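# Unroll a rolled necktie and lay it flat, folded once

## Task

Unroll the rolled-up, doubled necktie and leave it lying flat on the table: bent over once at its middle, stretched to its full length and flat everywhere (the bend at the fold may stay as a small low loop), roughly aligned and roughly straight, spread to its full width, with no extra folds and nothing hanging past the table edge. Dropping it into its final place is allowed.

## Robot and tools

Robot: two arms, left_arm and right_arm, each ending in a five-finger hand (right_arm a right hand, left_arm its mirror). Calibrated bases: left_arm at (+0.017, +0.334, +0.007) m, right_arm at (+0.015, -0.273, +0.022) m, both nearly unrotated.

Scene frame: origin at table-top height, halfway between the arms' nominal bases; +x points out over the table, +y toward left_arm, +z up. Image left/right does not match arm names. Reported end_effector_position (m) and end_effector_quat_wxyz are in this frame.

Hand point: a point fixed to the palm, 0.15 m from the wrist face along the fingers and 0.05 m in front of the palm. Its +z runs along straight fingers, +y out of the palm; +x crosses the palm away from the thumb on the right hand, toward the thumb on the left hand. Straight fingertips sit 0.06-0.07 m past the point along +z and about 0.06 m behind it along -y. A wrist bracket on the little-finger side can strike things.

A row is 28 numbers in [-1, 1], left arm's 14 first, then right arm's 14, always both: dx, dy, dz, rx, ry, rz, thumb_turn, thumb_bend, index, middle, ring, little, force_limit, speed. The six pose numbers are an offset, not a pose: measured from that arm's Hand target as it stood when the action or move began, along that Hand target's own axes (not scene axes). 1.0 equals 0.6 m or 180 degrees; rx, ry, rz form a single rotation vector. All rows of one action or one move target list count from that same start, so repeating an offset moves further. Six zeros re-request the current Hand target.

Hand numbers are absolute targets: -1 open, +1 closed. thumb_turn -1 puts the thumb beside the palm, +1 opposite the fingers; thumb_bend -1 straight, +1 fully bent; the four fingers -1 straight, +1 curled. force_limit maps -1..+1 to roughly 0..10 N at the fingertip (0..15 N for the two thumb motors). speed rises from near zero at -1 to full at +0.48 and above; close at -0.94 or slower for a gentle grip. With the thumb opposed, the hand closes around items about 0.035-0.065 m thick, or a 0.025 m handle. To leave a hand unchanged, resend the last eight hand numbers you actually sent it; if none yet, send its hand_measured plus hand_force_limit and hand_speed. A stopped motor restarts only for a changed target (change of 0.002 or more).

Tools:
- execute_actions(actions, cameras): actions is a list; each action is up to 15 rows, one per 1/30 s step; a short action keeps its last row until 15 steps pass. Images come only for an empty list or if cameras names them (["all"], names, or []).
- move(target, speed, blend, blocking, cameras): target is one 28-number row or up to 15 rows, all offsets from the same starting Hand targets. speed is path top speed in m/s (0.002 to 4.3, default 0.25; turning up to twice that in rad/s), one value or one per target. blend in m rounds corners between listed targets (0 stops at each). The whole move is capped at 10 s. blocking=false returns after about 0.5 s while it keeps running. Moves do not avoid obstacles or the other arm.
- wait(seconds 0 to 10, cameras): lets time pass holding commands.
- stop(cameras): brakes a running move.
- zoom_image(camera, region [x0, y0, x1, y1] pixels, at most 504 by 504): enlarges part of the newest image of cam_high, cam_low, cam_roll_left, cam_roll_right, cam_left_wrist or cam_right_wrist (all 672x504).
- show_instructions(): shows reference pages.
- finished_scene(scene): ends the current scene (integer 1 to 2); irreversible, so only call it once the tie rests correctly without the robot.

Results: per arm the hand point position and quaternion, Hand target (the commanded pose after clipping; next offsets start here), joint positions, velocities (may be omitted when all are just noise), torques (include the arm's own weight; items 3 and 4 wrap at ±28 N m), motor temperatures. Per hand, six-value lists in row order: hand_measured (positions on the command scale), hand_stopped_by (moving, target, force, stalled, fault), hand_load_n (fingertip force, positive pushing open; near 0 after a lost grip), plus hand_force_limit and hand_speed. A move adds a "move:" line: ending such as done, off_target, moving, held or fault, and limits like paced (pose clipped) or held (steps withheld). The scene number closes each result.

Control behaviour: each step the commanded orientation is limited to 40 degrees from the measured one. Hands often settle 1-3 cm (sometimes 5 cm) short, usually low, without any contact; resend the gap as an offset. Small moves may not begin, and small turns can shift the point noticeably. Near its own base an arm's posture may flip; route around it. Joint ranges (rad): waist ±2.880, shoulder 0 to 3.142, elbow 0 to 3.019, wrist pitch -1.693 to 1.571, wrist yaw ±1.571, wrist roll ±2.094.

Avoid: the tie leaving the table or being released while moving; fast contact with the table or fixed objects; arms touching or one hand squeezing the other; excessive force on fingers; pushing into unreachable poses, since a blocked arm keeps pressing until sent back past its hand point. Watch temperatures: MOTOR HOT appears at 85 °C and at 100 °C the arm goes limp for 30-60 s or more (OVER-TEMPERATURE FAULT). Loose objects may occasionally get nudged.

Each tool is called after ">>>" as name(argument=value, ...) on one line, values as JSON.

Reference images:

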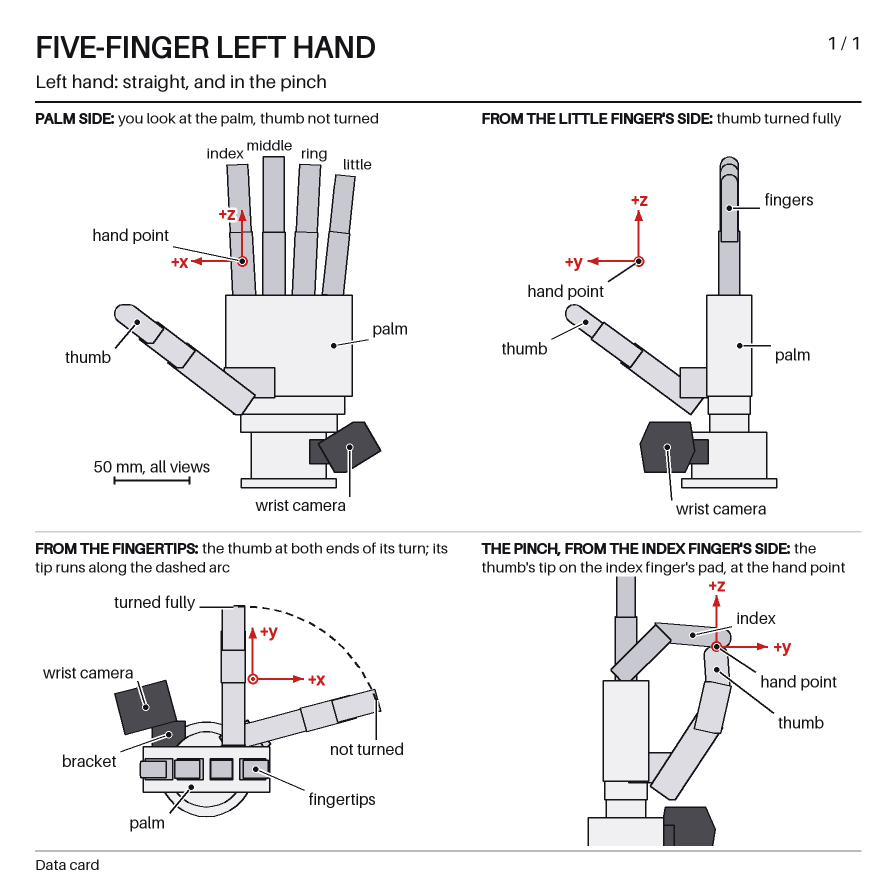

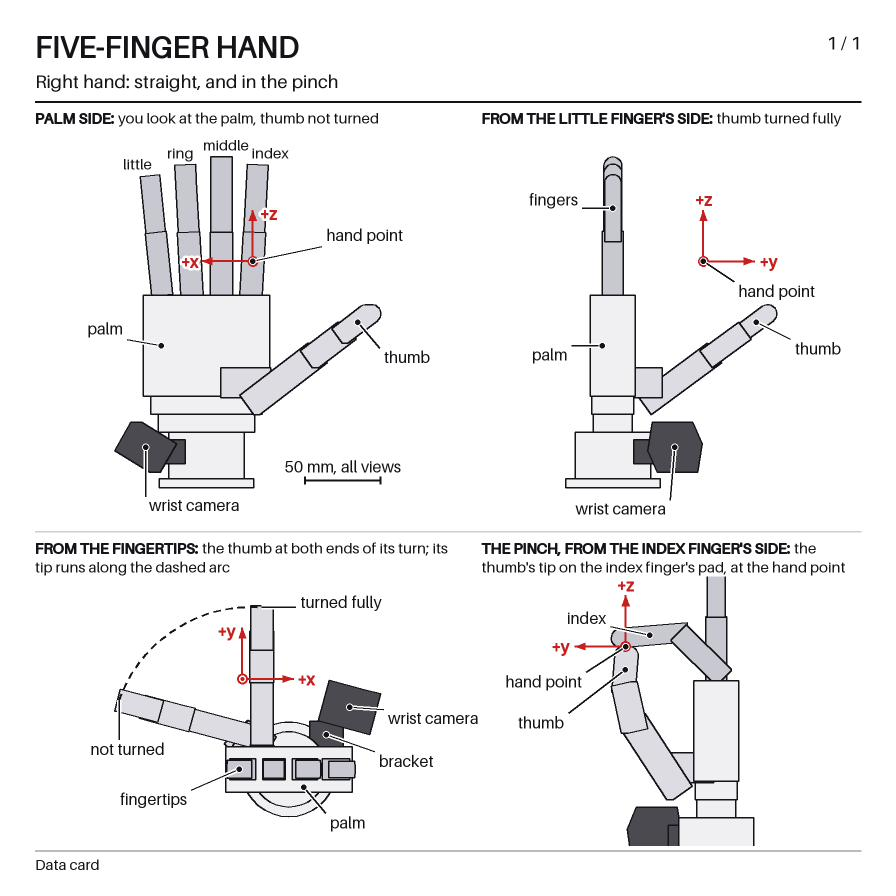

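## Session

>>> execute_actions(actions=[])

>>> zoom_image(camera="cam_high", region=[240, 50, 400, 330])

Scene clock: 0.00 s.
left_arm: end_effector_position=(+0.9631, +0.2341, +0.1870) hand_measured=(-1.000, -1.000, -1.000, -1.000, -1.000, -1.000) hand_load_n=(+0.0, +0.0, +0.0, -0.5, +0.0, +0.0) hand_stopped_by=(target, target, target, target, target, target) hand_force_limit=0.00 hand_speed=-0.80 end_effector_quat_wxyz=(-0.303, +0.674, -0.407, +0.537) | right_arm: end_effector_position=(+0.8589, -0.1475, +0.1508) hand_measured=(-1.000, -1.000, -1.000, -1.000, -1.000, -1.000) hand_load_n=(+0.0, +0.0, +0.0, +0.0, +0.0, +0.0) hand_stopped_by=(target, target, target, target, target, target) hand_force_limit=0.00 hand_speed=-0.80 end_effector_quat_wxyz=(-0.536, +0.684, -0.207, +0.451)
Joint positions: left_arm=[-0.053 2.301 2.072 -0.014 -0.019 -0.519] | right_arm=[0.043 2.162 1.594 0.544 -0.553 -0.418]
Joint velocities: within noise
Joint torques (N m): no reading
Motor temperatures (°C): left_arm=[27 35 27 23 24 24] | right_arm=[24 32 22 24 23 22]
Heat: left arm: hottest shoulder 35 °C; right arm: hottest shoulder 32 °C.
Hand target: left_arm +0.9680, +0.2338, +0.1865; -0.304, +0.672, -0.405, +0.540 | right_arm +0.8648, -0.1474, +0.1593; -0.538, +0.679, -0.201, +0.457
camera_calibration:
cam_left_wrist: T_world_to_cam=[[0.256032, 0.206756, 0.944298, -0.466476], [-0.481242, -0.819939, 0.310009, 0.59646], [0.838364, -0.533808, -0.110431, -0.547447], [0, 0, 0, 1]] pos_world=[0.865434, 0.293276, 0.195129]
cam_right_wrist: T_world_to_cam=[[0.363309, -0.50989, -0.779756, -0.266387], [-0.810102, 0.24048, -0.5347, 0.805201], [0.460154, 0.825943, -0.325694, -0.107024], [0, 0, 0, 1]] pos_world=[0.798323, -0.241068, 0.187967]

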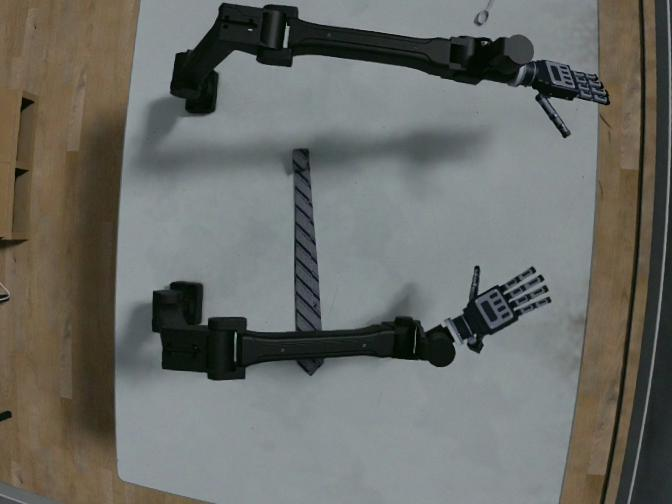

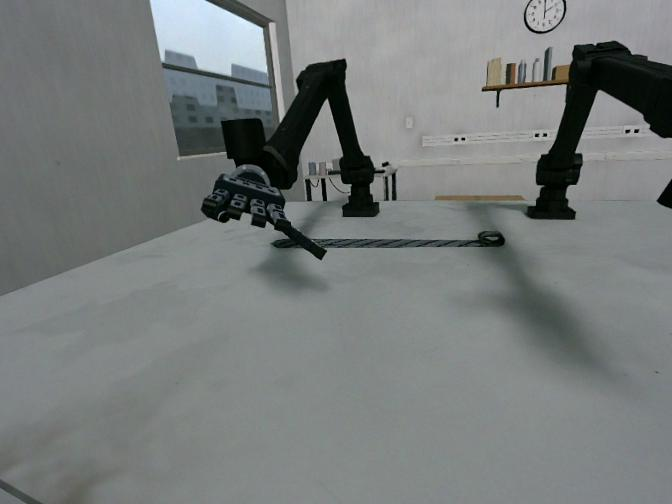

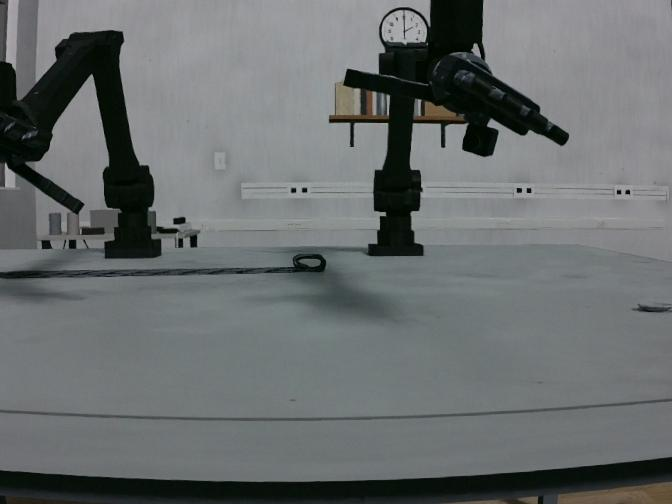

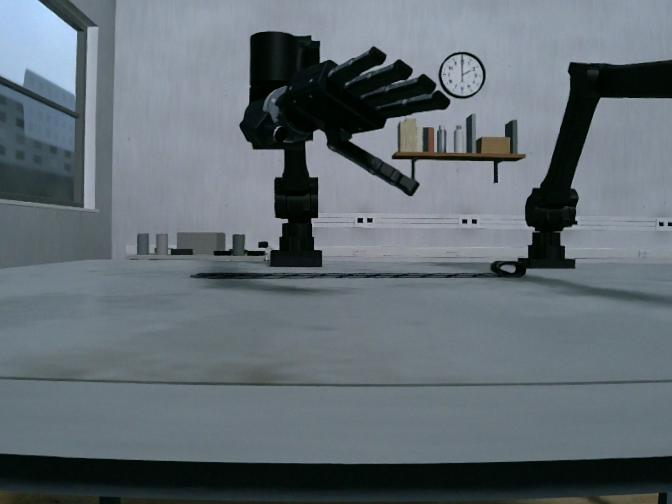

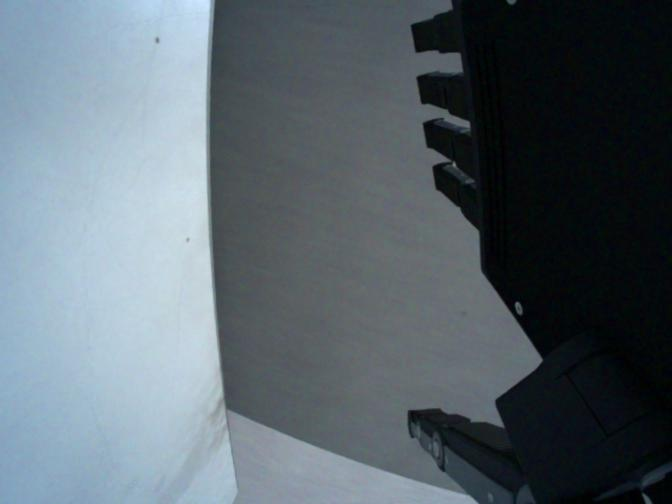

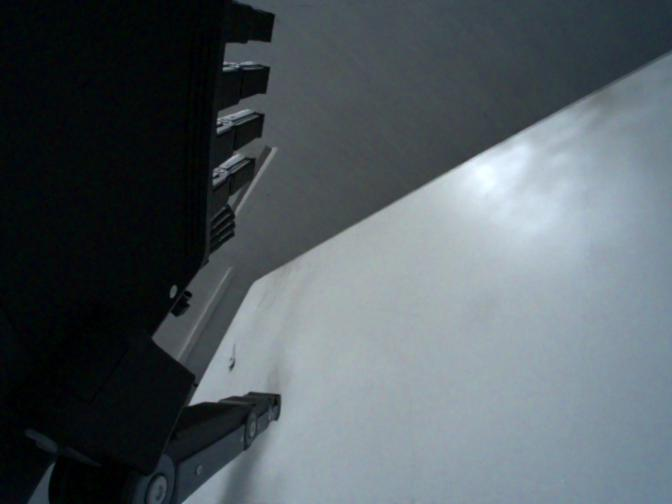

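Scaled by 1.800 from the camera's 672x504 image, which has a finer 960x720 frame.

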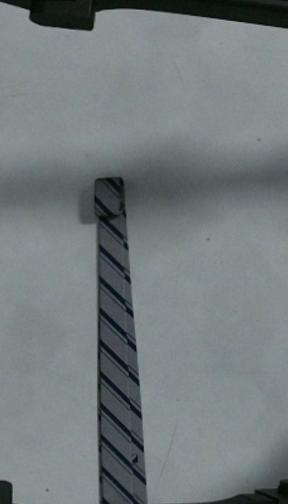

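>>> move(target=[[0.086,0,-0.638,-0.218,-0.387,-0.29,-1,-1,-1,-1,-1,-1,0,-0.8,0,0,0,0,0,0,-1,-1,-1,-1,-1,-1,0,-0.8],[0.345,0.343,-0.997,-0.218,-0.387,-0.29,-1,-1,-1,-1,-1,-1,0,-0.8,0,0,0,0,0,0,-1,-1,-1,-1,-1,-1,0,-0.8]], speed=0.3, cameras=["cam_high","cam_roll_left","cam_left_wrist"])

Scene clock: 23.30 s.
left_arm: end_effector_position=(+0.3612, -0.0310, +0.2521) hand_measured=(-1.000, -1.000, -1.000, -1.000, -1.000, -1.000) hand_load_n=(+0.0, +0.0, +0.0, +0.0, +0.0, +0.0) hand_stopped_by=(target, target, target, target, target, target) hand_force_limit=0.00 hand_speed=-0.80 end_effector_quat_wxyz=(+0.024, +0.995, -0.095, -0.025) | right_arm: end_effector_position=(+0.8589, -0.1475, +0.1508) hand_measured=(-1.000, -1.000, -1.000, -1.000, -1.000, -1.000) hand_load_n=(+0.0, +0.0, +0.0, +0.0, +0.0, +0.0) hand_stopped_by=(target, target, target, target, target, target) hand_force_limit=0.00 hand_speed=-0.80 end_effector_quat_wxyz=(-0.536, +0.684, -0.207, +0.451)
Joint positions: left_arm=[-0.719 1.502 1.497 -1.578 0.068 -2.093] | right_arm=[0.043 2.162 1.594 0.544 -0.553 -0.418]
Joint torques (N m): left_arm=[0.44 -12.92 6.8 0.4 0.04 -0.03] | right_arm=[1.2 -19.14 8.81 2.41 0.02 -0.07]
Heat: left arm: hottest shoulder 38 °C; right arm: hottest shoulder 33 °C.
Hand target: left_arm +0.3601, -0.0299, +0.2500; -0.001, +1.000, -0.001, +0.000 | right_arm +0.8648, -0.1474, +0.1593; -0.538, +0.679, -0.201, +0.457
Off the commanded pose: left_arm 0.003 m, 12 deg | right_arm 0.010 m, 1 deg.
joint sent to its limit (left arm) — joint 6 (wrist roll), lower limit. The joint targets are off in orientation, not in position.
move: off_target (left_arm)
camera_calibration:
cam_left_wrist: T_world_to_cam=[[0.467729, 0.880313, -0.0792372, -0.116503], [0.785749, -0.373077, 0.493368, -0.420721], [0.404757, -0.293023, -0.866204, 0.177414], [0, 0, 0, 1]] pos_world=[0.313263, -0.00241608, 0.352016]
Images, in order (width x height): cam_high 672x504, cam_roll_left 672x504, cam_left_wrist 672x504.

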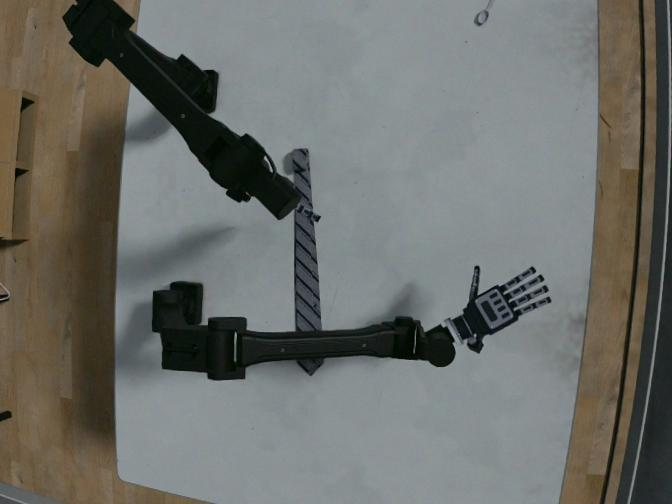

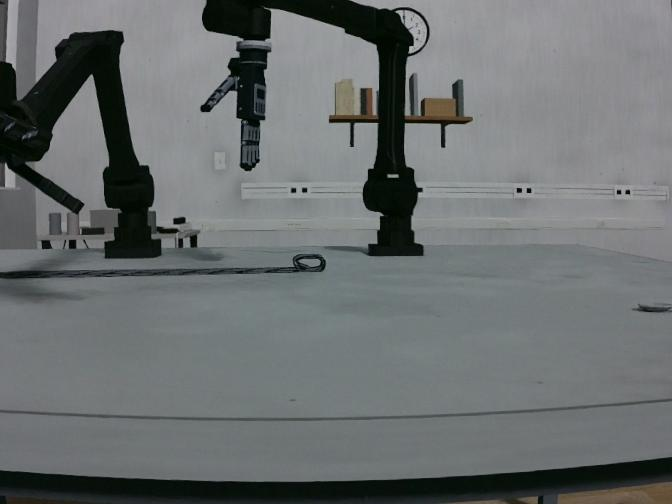

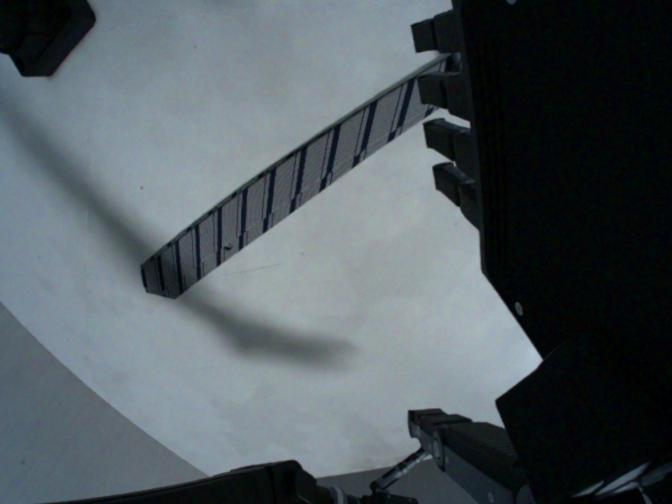

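>>> move(target=[[0,0,0.282,0,0,0,-1,-1,-1,-1,-1,-1,0,-0.8,0,0,0,0,0,0,-1,-1,-1,-1,-1,-1,0,-0.8],[-0.01,-0.2,0.282,0,0,0,-1,-1,-1,-1,-1,-1,0,-0.8,0,0,0,0,0,0,-1,-1,-1,-1,-1,-1,0,-0.8],[-0.016,-0.3,0.278,0,0,0,-1,-1,-1,-1,-1,-1,0,-0.8,0,0,0,0,0,0,-1,-1,-1,-1,-1,-1,0,-0.8]], speed=[0.2,0.12,0.12], blend=[0.01,0.02,0], cameras=["cam_high","cam_roll_left","cam_left_wrist"])

>>> zoom_image(camera="cam_roll_left", region=[270, 190, 420, 300])

Scene clock: 33.67 s.
left_arm: end_effector_position=(+0.3567, +0.1444, +0.0869) hand_measured=(-1.000, -1.000, -1.000, -1.000, -1.000, -1.000) hand_load_n=(+0.0, +0.0, +0.0, +0.0, +0.0, +0.0) hand_stopped_by=(target, target, target, target, target, target) hand_force_limit=0.00 hand_speed=-0.80 end_effector_quat_wxyz=(+0.001, +1.000, +0.001, +0.005) | right_arm: end_effector_position=(+0.8589, -0.1475, +0.1508) hand_measured=(-1.000, -1.000, -1.000, -1.000, -1.000, -1.000) hand_load_n=(-0.5, +0.0, +0.0, +0.0, +0.0, +0.0) hand_stopped_by=(target, target, target, target, target, target) hand_force_limit=0.00 hand_speed=-0.80 end_effector_quat_wxyz=(-0.536, +0.684, -0.207, +0.451)
Joint positions: left_arm=[-0.4 1.305 0.856 -1.111 -0.001 -1.969] | right_arm=[0.043 2.162 1.594 0.544 -0.553 -0.418]
Joint torques (N m): left_arm=[1.03 -8.7 5.86 -0.12 -0.02 0.22] | right_arm=[1.14 -19.08 8.84 2.41 0.03 -0.08]
Heat: left arm: hottest shoulder 37 °C; right arm: hottest shoulder 34 °C.
Hand target: left_arm +0.3508, +0.1503, +0.0835; -0.001, +1.000, -0.001, +0.000 | right_arm +0.8648, -0.1474, +0.1593; -0.538, +0.679, -0.201, +0.457
Off the commanded pose: left_arm 0.009 m, 1 deg | right_arm 0.010 m, 1 deg.
move: done
camera_calibration:
cam_left_wrist: T_world_to_cam=[[0.292053, 0.956275, -0.0156224, -0.235799], [0.815563, -0.24048, 0.526333, -0.302824], [0.499562, -0.166458, -0.850135, 0.0340493], [0, 0, 0, 1]] pos_world=[0.298828, 0.158333, 0.184649]
Images, in order (width x height): cam_high 672x504, cam_roll_left 672x504, cam_left_wrist 672x504.

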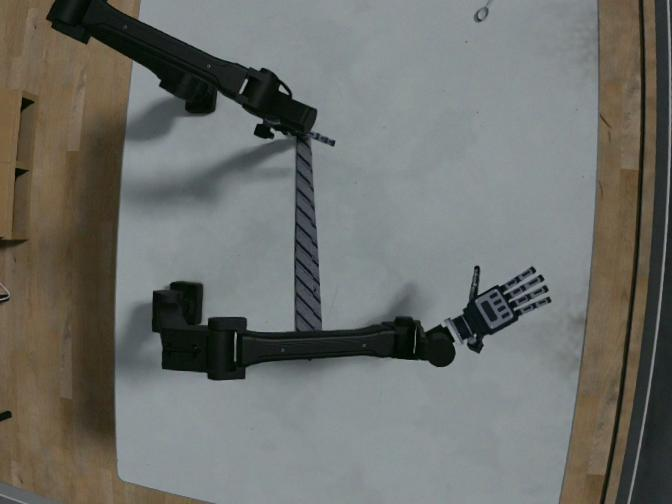

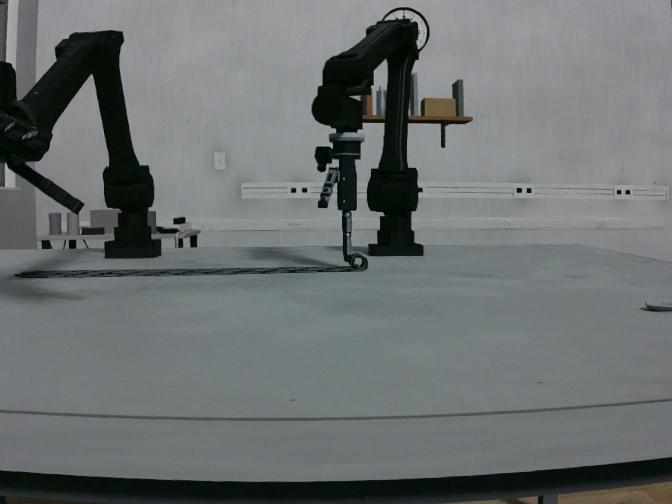

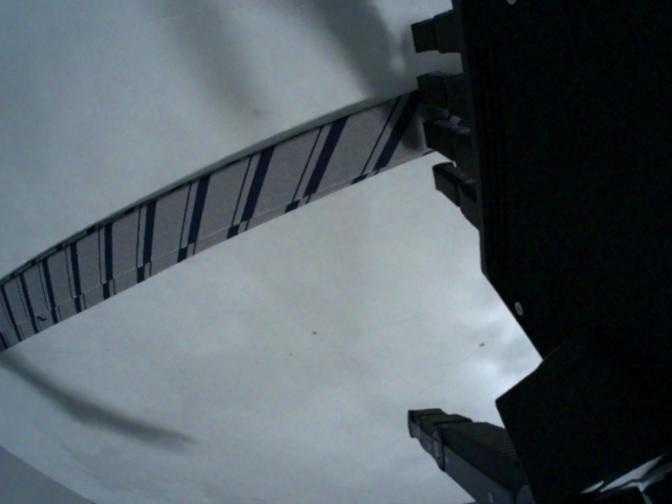

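Scaled by 3.360 from the camera's 672x504 image, which has a finer 960x720 frame.

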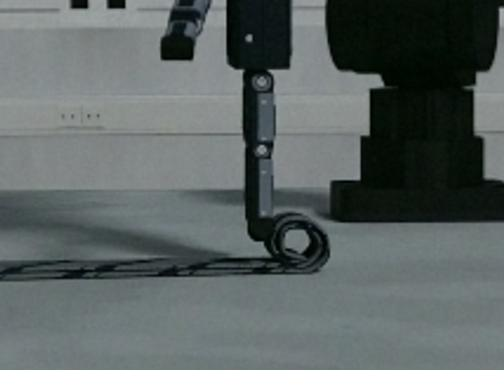

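>>> move(target=[[0,0,0,0,0,0,-1,-1,-1,-1,-1,-1,0,-0.8,-0.073,-0.25,-0.419,-0.406,0.478,0.604,-1,-1,-1,-1,-1,-1,0,-0.8],[0,0,0,0,0,0,-1,-1,-1,-1,-1,-1,0,-0.8,-0.426,-0.169,-0.677,-0.406,0.478,0.604,-1,-1,-1,-1,-1,-1,0,-0.8]], speed=0.35, cameras=["cam_high","cam_roll_right","cam_right_wrist"])

Scene clock: 49.83 s.
left_arm: end_effector_position=(+0.3566, +0.1444, +0.0869) hand_measured=(-1.000, -1.000, -1.000, -1.000, -1.000, -1.000) hand_load_n=(+0.0, +0.0, +0.0, +0.0, +0.0, +0.0) hand_stopped_by=(target, target, target, target, target, target) hand_force_limit=0.00 hand_speed=-0.80 end_effector_quat_wxyz=(+0.001, +1.000, +0.001, +0.005) | right_arm: end_effector_position=(+0.3689, -0.1407, +0.1461) hand_measured=(-1.000, -1.000, -1.000, -1.000, -1.000, -1.000) hand_load_n=(+0.0, +0.0, +0.0, +0.0, +0.0, +0.0) hand_stopped_by=(target, target, target, target, target, target) hand_force_limit=0.00 hand_speed=-0.80 end_effector_quat_wxyz=(-0.009, -0.005, +1.000, -0.002)
Joint positions: left_arm=[-0.4 1.305 0.856 -1.111 -0.001 -1.968] | right_arm=[0.238 1.268 0.95 -1.27 0.001 1.781]
Joint torques (N m): left_arm=[0.97 -8.76 5.85 -0.1 -0.02 0.21] | right_arm=[1.26 -6.71 7.28 0.8 -0.03 0.03]
Heat: left arm: hottest shoulder 37 °C; right arm: hottest shoulder 34 °C.
Hand target: left_arm +0.3508, +0.1503, +0.0835; -0.001, +1.000, -0.001, +0.000 | right_arm +0.3744, -0.1392, +0.1499; +0.001, +0.000, +1.000, +0.000
Off the commanded pose: left_arm 0.009 m, 1 deg | right_arm 0.007 m, 1 deg.
move: done
camera_calibration:
cam_right_wrist: T_world_to_cam=[[-0.277056, 0.959975, -0.041081, 0.246546], [0.813798, 0.25717, 0.521149, -0.346827], [0.510855, 0.110956, -0.852477, 0.0689628], [0, 0, 0, 1]] pos_world=[0.315324, -0.155137, 0.249666]
Images, in order (width x height): cam_high 672x504, cam_roll_right 672x504, cam_right_wrist 672x504.

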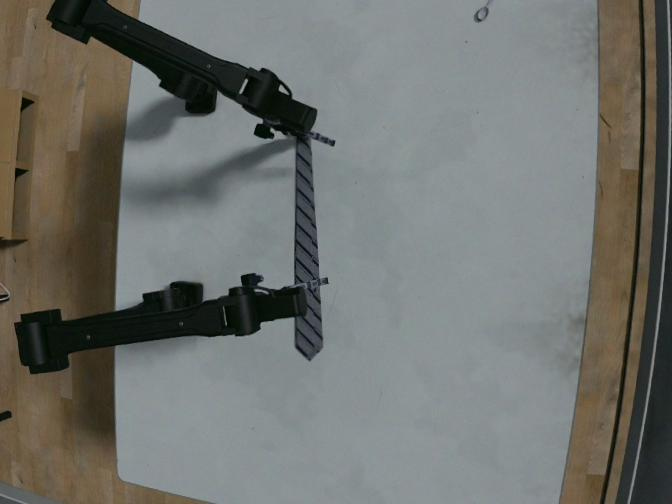

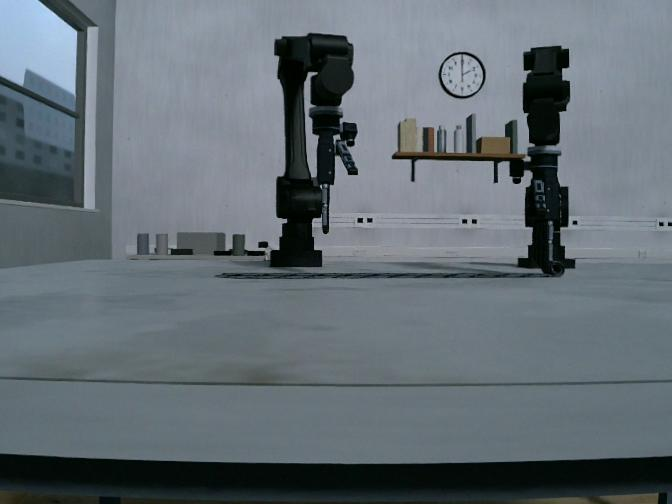

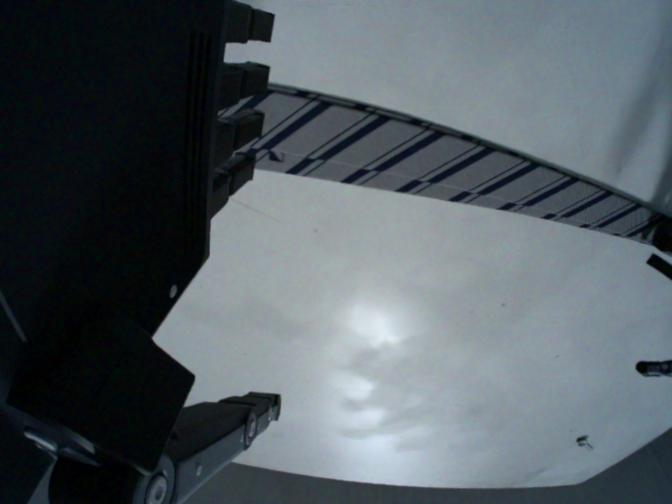

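>>> move(target=[[0,0.02,-0.017,0,0,0,-1,-1,-1,-1,-1,-1,0,-0.8,0,0,0.147,0,0,0,-1,-1,-1,-1,-1,-1,0,-0.8],[-0.006,-0.15,-0.017,0,0,0,-1,-1,-1,-1,-1,-1,0,-0.8,0,0,0.147,0,0,0,-1,-1,-1,-1,-1,-1,0,-0.8]], speed=0.1, cameras=["cam_high","cam_roll_left","cam_left_wrist"])

>>> zoom_image(camera="cam_roll_left", region=[300, 190, 450, 300])

Scene clock: 56.87 s.
left_arm: end_effector_position=(+0.3562, +0.2361, +0.0967) hand_measured=(-1.000, -1.000, -1.000, -1.000, -1.000, -1.000) hand_load_n=(+0.0, +0.0, +0.0, +0.0, +0.0, +0.0) hand_stopped_by=(target, target, target, target, target, target) hand_force_limit=0.00 hand_speed=-0.80 end_effector_quat_wxyz=(+0.000, +1.000, +0.001, +0.007) | right_arm: end_effector_position=(+0.3745, -0.1395, +0.0727) hand_measured=(-1.000, -1.000, -1.000, -1.000, -1.000, -1.000) hand_load_n=(+0.0, +0.0, +0.0, +0.0, +0.0, +0.0) hand_stopped_by=(target, target, target, target, target, target) hand_force_limit=0.00 hand_speed=-0.80 end_effector_quat_wxyz=(+0.006, -0.004, +1.000, +0.001)
Joint positions: left_arm=[-0.125 1.222 0.813 -1.147 -0.002 -1.693] | right_arm=[0.238 1.355 0.814 -1.018 0.001 1.782]
Joint torques (N m): left_arm=[1.03 -7.88 5.98 -0.4 0.02 0.2] | right_arm=[1.14 -5.36 5.37 1.43 -0.02 0.04]
Heat: left arm: hottest shoulder 36 °C; right arm: hottest shoulder 34 °C.
Hand target: left_arm +0.3473, +0.2403, +0.0938; -0.001, +1.000, -0.001, +0.000 | right_arm +0.3746, -0.1392, +0.0617; +0.001, +0.000, +1.000, +0.000
Off the commanded pose: left_arm 0.010 m, 1 deg | right_arm 0.011 m, 1 deg.
move: off_target (right_arm)
camera_calibration:
cam_left_wrist: T_world_to_cam=[[0.292876, 0.956082, -0.0114628, -0.323794], [0.812929, -0.242676, 0.529391, -0.284414], [0.50336, -0.164364, -0.8483, 0.055855], [0, 0, 0, 1]] pos_world=[0.297925, 0.249733, 0.194237]
Images, in order (width x height): cam_high 672x504, cam_roll_left 672x504, cam_left_wrist 672x504.

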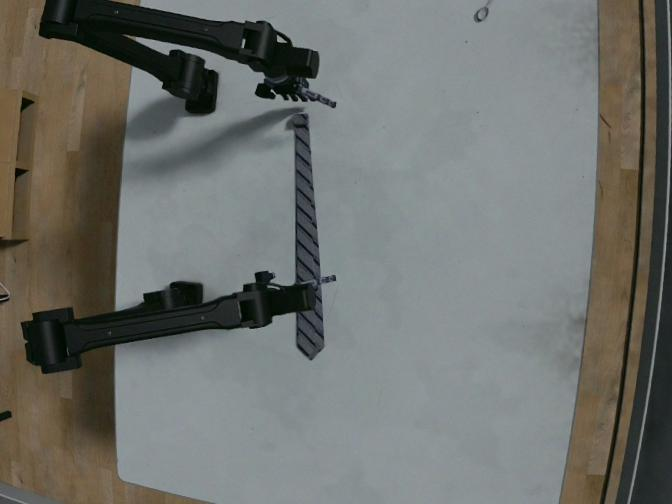

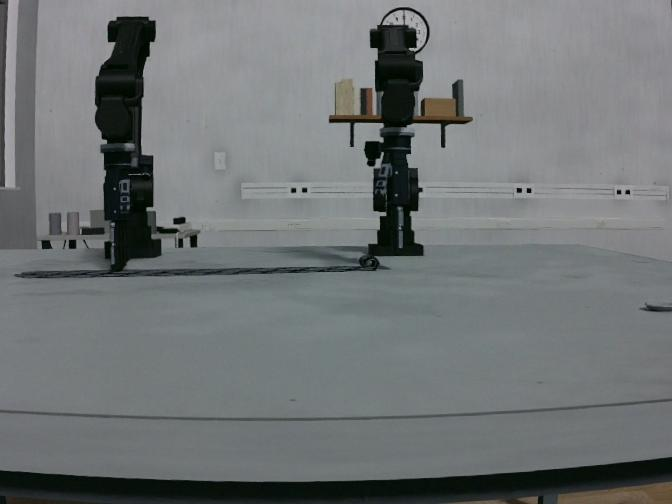

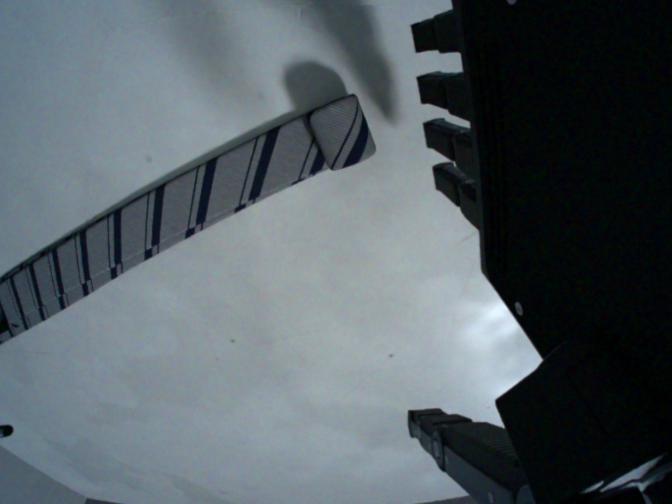

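Scaled by 3.360 from the camera's 672x504 image, which has a finer 960x720 frame.

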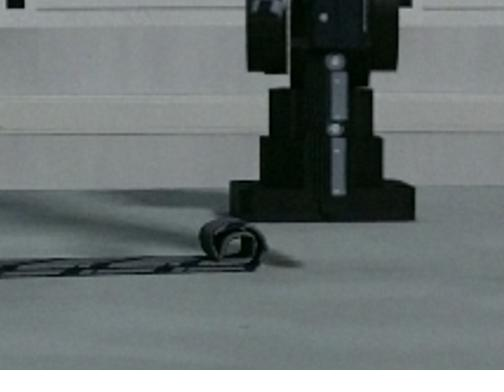

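>>> move(target=[[0,0,-0.12,0,0,0,-1,-1,-1,-1,-1,-1,0,-0.8,0,0,0,0,0,0,-1,-1,-1,-1,-1,-1,0,-0.8],[0.006,0.2,-0.12,0,0,0,-1,-1,-1,-1,-1,-1,0,-0.8,0,0,0,0,0,0,-1,-1,-1,-1,-1,-1,0,-0.8],[0.006,0.2,0.018,0,0,0,-1,-1,-1,-1,-1,-1,0,-0.8,0,0,0,0,0,0,-1,-1,-1,-1,-1,-1,0,-0.8],[0,0.04,0.015,0,0,0,-1,-1,-1,-1,-1,-1,0,-0.8,0,0,0,0,0,0,-1,-1,-1,-1,-1,-1,0,-0.8]], speed=[0.2,0.2,0.15,0.08], cameras=["cam_high","cam_roll_left","cam_left_wrist"])

>>> zoom_image(camera="cam_roll_left", region=[300, 190, 450, 300])

Scene clock: 67.87 s.
left_arm: end_effector_position=(+0.3550, +0.2111, +0.0876) hand_measured=(-1.000, -1.000, -1.000, -1.000, -1.000, -1.000) hand_load_n=(+0.0, +0.0, +0.0, +0.0, +0.0, +0.0) hand_stopped_by=(target, target, target, target, target, target) hand_force_limit=0.00 hand_speed=-0.80 end_effector_quat_wxyz=(+0.000, +1.000, +0.000, +0.006) | right_arm: end_effector_position=(+0.3745, -0.1395, +0.0727) hand_measured=(-1.000, -1.000, -1.000, -1.000, -1.000, -1.000) hand_load_n=(+0.0, +0.0, +0.0, +0.0, +0.5, +0.0) hand_stopped_by=(target, target, target, target, target, target) hand_force_limit=0.00 hand_speed=-0.80 end_effector_quat_wxyz=(+0.006, -0.004, +1.000, +0.001)
Joint positions: left_arm=[-0.205 1.244 0.805 -1.12 -0.002 -1.772] | right_arm=[0.238 1.355 0.814 -1.018 0.001 1.782]
Joint torques (N m): left_arm=[1.08 -8 5.9 -0.29 -0.01 0.22] | right_arm=[1.26 -5.42 5.38 1.4 -0.02 0.03]
Heat: left arm: hottest shoulder 36 °C; right arm: hottest shoulder 34 °C.
Hand target: left_arm +0.3474, +0.2164, +0.0848; -0.001, +1.000, -0.001, +0.000 | right_arm +0.3746, -0.1392, +0.0617; +0.001, +0.000, +1.000, +0.000
Off the commanded pose: left_arm 0.010 m, 1 deg | right_arm 0.011 m, 1 deg.
move: off_target (right_arm)
camera_calibration:
cam_left_wrist: T_world_to_cam=[[0.293566, 0.955848, -0.0131714, -0.299759], [0.814163, -0.242783, 0.527442, -0.284973], [0.500957, -0.165563, -0.849489, 0.0458909], [0, 0, 0, 1]] pos_world=[0.297024, 0.224935, 0.185342]
Images, in order (width x height): cam_high 672x504, cam_roll_left 672x504, cam_left_wrist 672x504.

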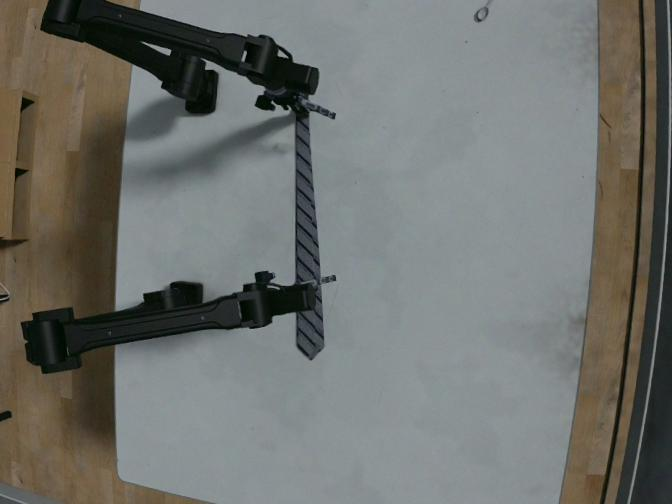

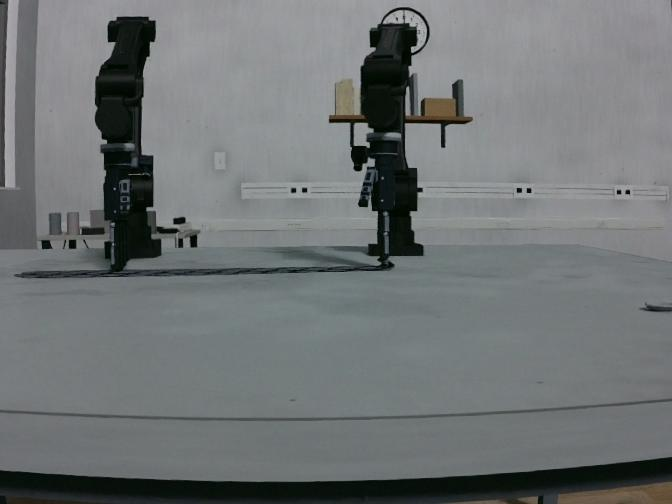

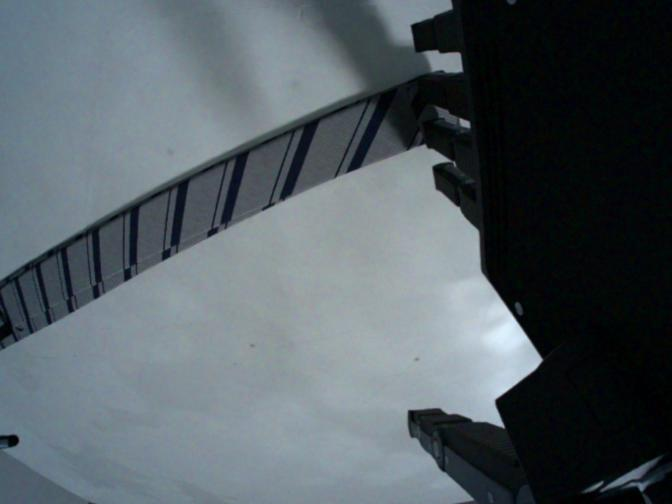

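Scaled by 3.360 from the camera's 672x504 image, which has a finer 960x720 frame.

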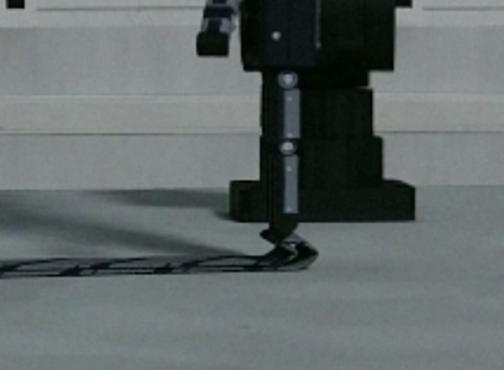

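>>> move(target=[[-0.004,-0.075,0,0,0,0,-1,-1,-1,-1,-1,-1,0,-0.8,0,0,0,0,0,0,-1,-1,-1,-1,-1,-1,0,-0.8],[-0.004,-0.075,-0.2,0,0,0,-1,-1,-1,-1,-1,-1,0,-0.8,0,0,0,0,0,0,-1,-1,-1,-1,-1,-1,0,-0.8]], speed=[0.08,0.15], cameras=["cam_high","cam_low","cam_roll_left","cam_left_wrist"])

>>> zoom_image(camera="cam_roll_left", region=[350, 220, 450, 290])

>>> zoom_image(camera="cam_low", region=[490, 210, 570, 260])

>>> zoom_image(camera="cam_left_wrist", region=[250, 70, 450, 220])

Scene clock: 75.47 s.
left_arm: end_effector_position=(+0.3328, +0.2584, +0.1845) hand_measured=(-1.000, -1.000, -1.000, -1.000, -1.000, -1.000) hand_load_n=(+0.0, +0.0, +0.0, +0.0, +0.0, +0.0) hand_stopped_by=(target, target, target, target, target, target) hand_force_limit=0.00 hand_speed=-0.80 end_effector_quat_wxyz=(-0.002, +1.000, +0.000, -0.021) | right_arm: end_effector_position=(+0.3745, -0.1395, +0.0727) hand_measured=(-1.000, -1.000, -1.000, -1.000, -1.000, -1.000) hand_load_n=(+0.0, +0.0, +0.0, +0.0, +0.0, +0.0) hand_stopped_by=(target, target, target, target, target, target) hand_force_limit=0.00 hand_speed=-0.80 end_effector_quat_wxyz=(+0.006, -0.004, +1.000, +0.001)
Joint positions: left_arm=[-0.058 1.121 0.979 -1.471 -0.002 -1.624] | right_arm=[0.238 1.355 0.814 -1.018 0.001 1.782]
Joint torques (N m): left_arm=[1.03 -6.36 10.99 -0.54 -0.02 0.21] | right_arm=[1.2 -5.3 5.38 1.43 -0.02 0.03]
Heat: left arm: hottest shoulder 36 °C; right arm: hottest shoulder 33 °C.
Hand target: left_arm +0.3449, +0.2612, +0.2048; -0.001, +1.000, -0.001, +0.000 | right_arm +0.3746, -0.1392, +0.0617; +0.001, +0.000, +1.000, +0.000
Off the commanded pose: left_arm 0.024 m, 2 deg | right_arm 0.011 m, 1 deg.
move: off_target (left_arm, right_arm)
camera_calibration:
cam_left_wrist: T_world_to_cam=[[0.293006, 0.955808, -0.0240687, -0.334915], [0.840844, -0.245618, 0.482342, -0.306303], [0.455114, -0.161567, -0.875652, 0.166203], [0, 0, 0, 1]] pos_world=[0.280044, 0.271734, 0.285217]
Images, in order (width x height): cam_high 672x504, cam_low 672x504, cam_roll_left 672x504, cam_left_wrist 672x504.

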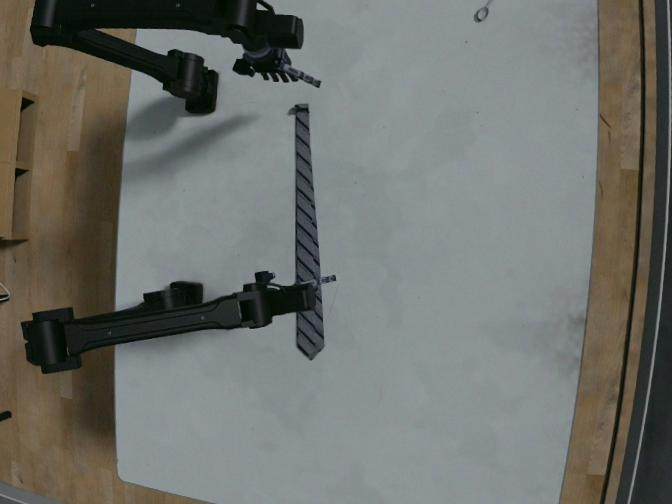

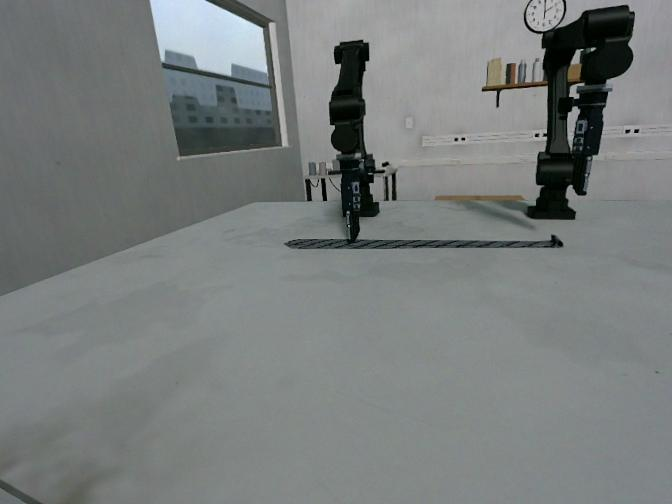

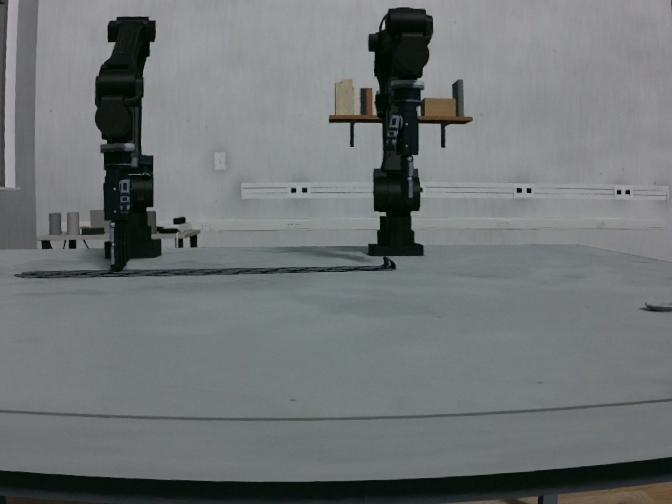

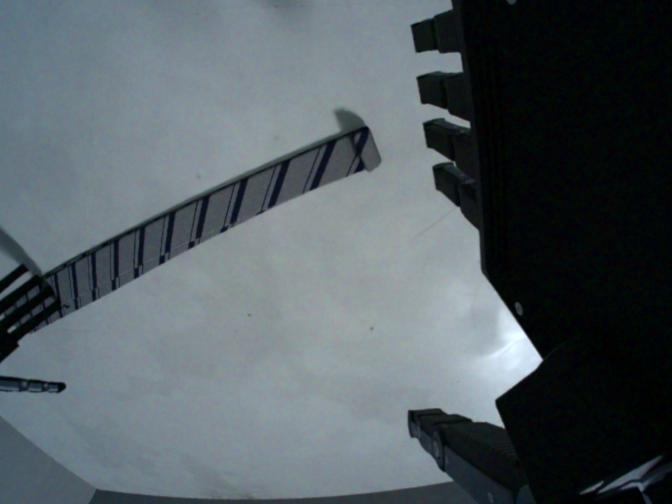

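Scaled by 5.040 from the camera's 672x504 image, which has a finer 960x720 frame.

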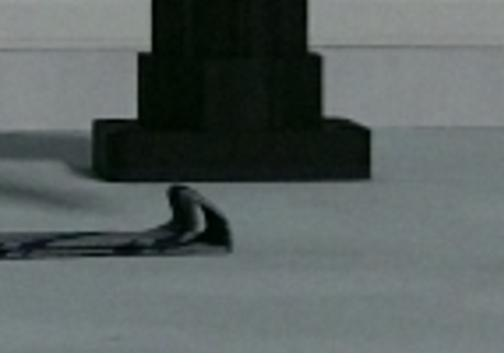

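Scaled by 6.300 from the camera's 672x504 image, which has a finer 960x720 frame.

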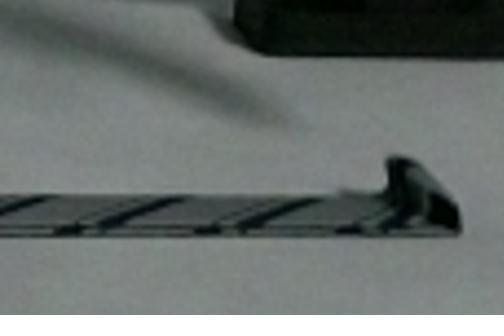

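Scaled by 2.520 from the camera's 672x504 image, which has a finer 960x720 frame.

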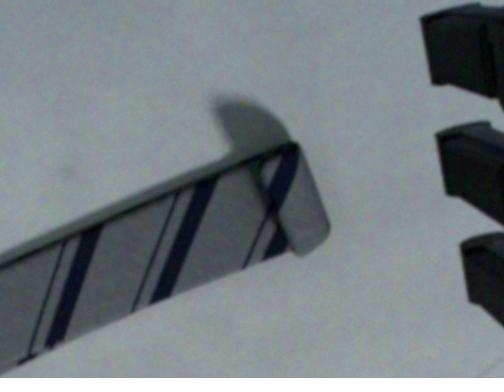

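>>> move(target=[[0.012,0.14,-0.02,0,0,0,-1,-1,-1,-1,-1,-1,0,-0.8,0,0,0,0,0,0,-1,-1,-1,-1,-1,-1,0,-0.8],[0.012,0.14,0.219,0,0,0,-1,-1,-1,-1,-1,-1,0,-0.8,0,0,0,0,0,0,-1,-1,-1,-1,-1,-1,0,-0.8],[0.008,-0.11,0.219,0,0,0,-1,-1,-1,-1,-1,-1,0,-0.8,0,0,0,0,0,0,-1,-1,-1,-1,-1,-1,0,-0.8]], speed=[0.2,0.15,0.08], cameras=["cam_high","cam_low","cam_roll_left","cam_left_wrist"])

>>> zoom_image(camera="cam_roll_left", region=[350, 220, 450, 290])

>>> zoom_image(camera="cam_low", region=[490, 210, 570, 260])

Scene clock: 92.07 s.
left_arm: end_effector_position=(+0.3518, +0.3242, +0.0752) hand_measured=(-1.000, -1.000, -1.000, -1.000, -1.000, -1.000) hand_load_n=(+0.0, +0.0, +0.0, +0.0, +0.0, +0.0) hand_stopped_by=(target, target, target, target, target, target) hand_force_limit=0.00 hand_speed=-0.80 end_effector_quat_wxyz=(-0.001, +1.000, +0.000, -0.001) | right_arm: end_effector_position=(+0.3745, -0.1395, +0.0727) hand_measured=(-1.000, -1.000, -1.000, -1.000, -1.000, -1.000) hand_load_n=(+0.0, +0.0, +0.0, +0.0, +0.0, +0.0) hand_stopped_by=(target, target, target, target, target, target) hand_force_limit=0.00 hand_speed=-0.80 end_effector_quat_wxyz=(+0.006, -0.004, +1.000, +0.001)
Joint positions: left_arm=[0.161 1.255 0.779 -1.096 -0.002 -1.406] | right_arm=[0.238 1.355 0.814 -1.018 0.001 1.782]
Joint torques (N m): left_arm=[1.14 -7.24 6.45 0.25 0 0.2] | right_arm=[1.2 -5.42 5.37 1.43 -0.02 0.04]
Motor temperatures (°C): left_arm=[26 35 33 23 24 24] | right_arm=[24 33 24 24 22 22]
Heat: left arm: hottest shoulder 35 °C; right arm: hottest shoulder 33 °C.
Hand target: left_arm +0.3498, +0.3274, +0.0736; -0.001, +1.000, -0.001, +0.000 | right_arm +0.3746, -0.1392, +0.0617; +0.001, +0.000, +1.000, +0.000
Off the commanded pose: left_arm 0.004 m, 0 deg | right_arm 0.011 m, 1 deg.
move: off_target (right_arm)
camera_calibration:
cam_left_wrist: T_world_to_cam=[[0.293402, 0.955879, -0.0145253, -0.406872], [0.820769, -0.244082, 0.51649, -0.249409], [0.490156, -0.163461, -0.85617, 0.0592771], [0, 0, 0, 1]] pos_world=[0.295029, 0.337734, 0.173658]
Images, in order (width x height): cam_high 672x504, cam_low 672x504, cam_roll_left 672x504, cam_left_wrist 672x504.

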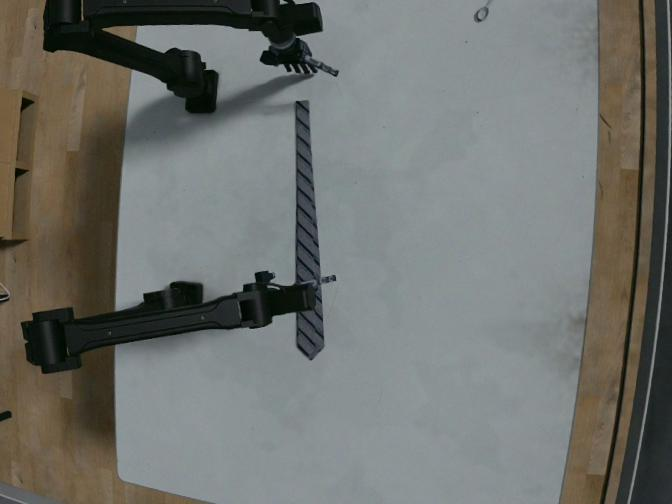

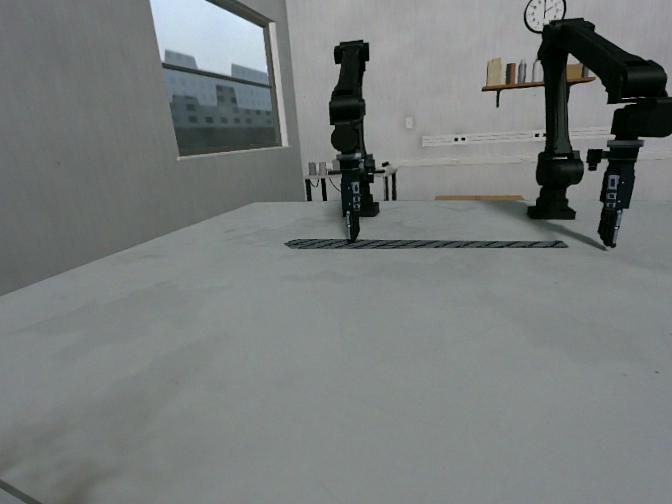

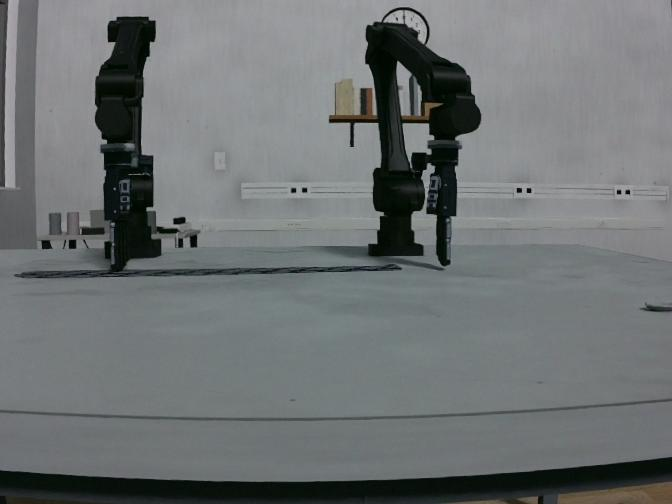

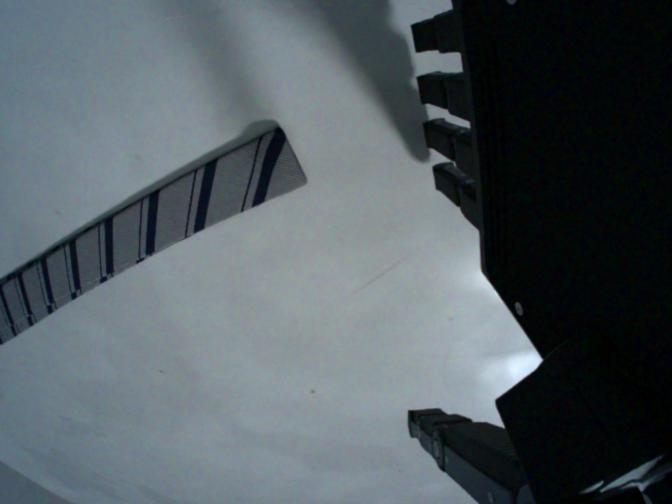

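Scaled by 5.040 from the camera's 672x504 image, which has a finer 960x720 frame.

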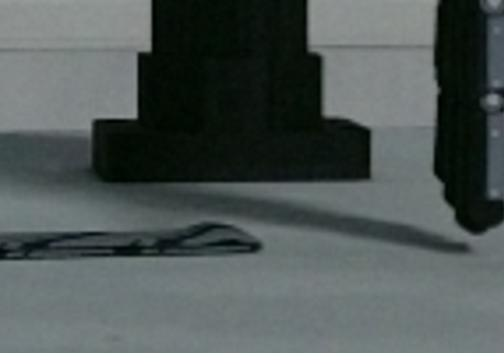

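Scaled by 6.300 from the camera's 672x504 image, which has a finer 960x720 frame.

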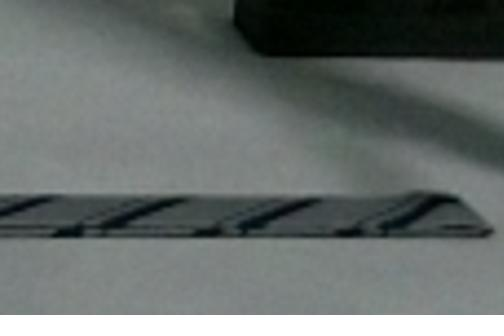

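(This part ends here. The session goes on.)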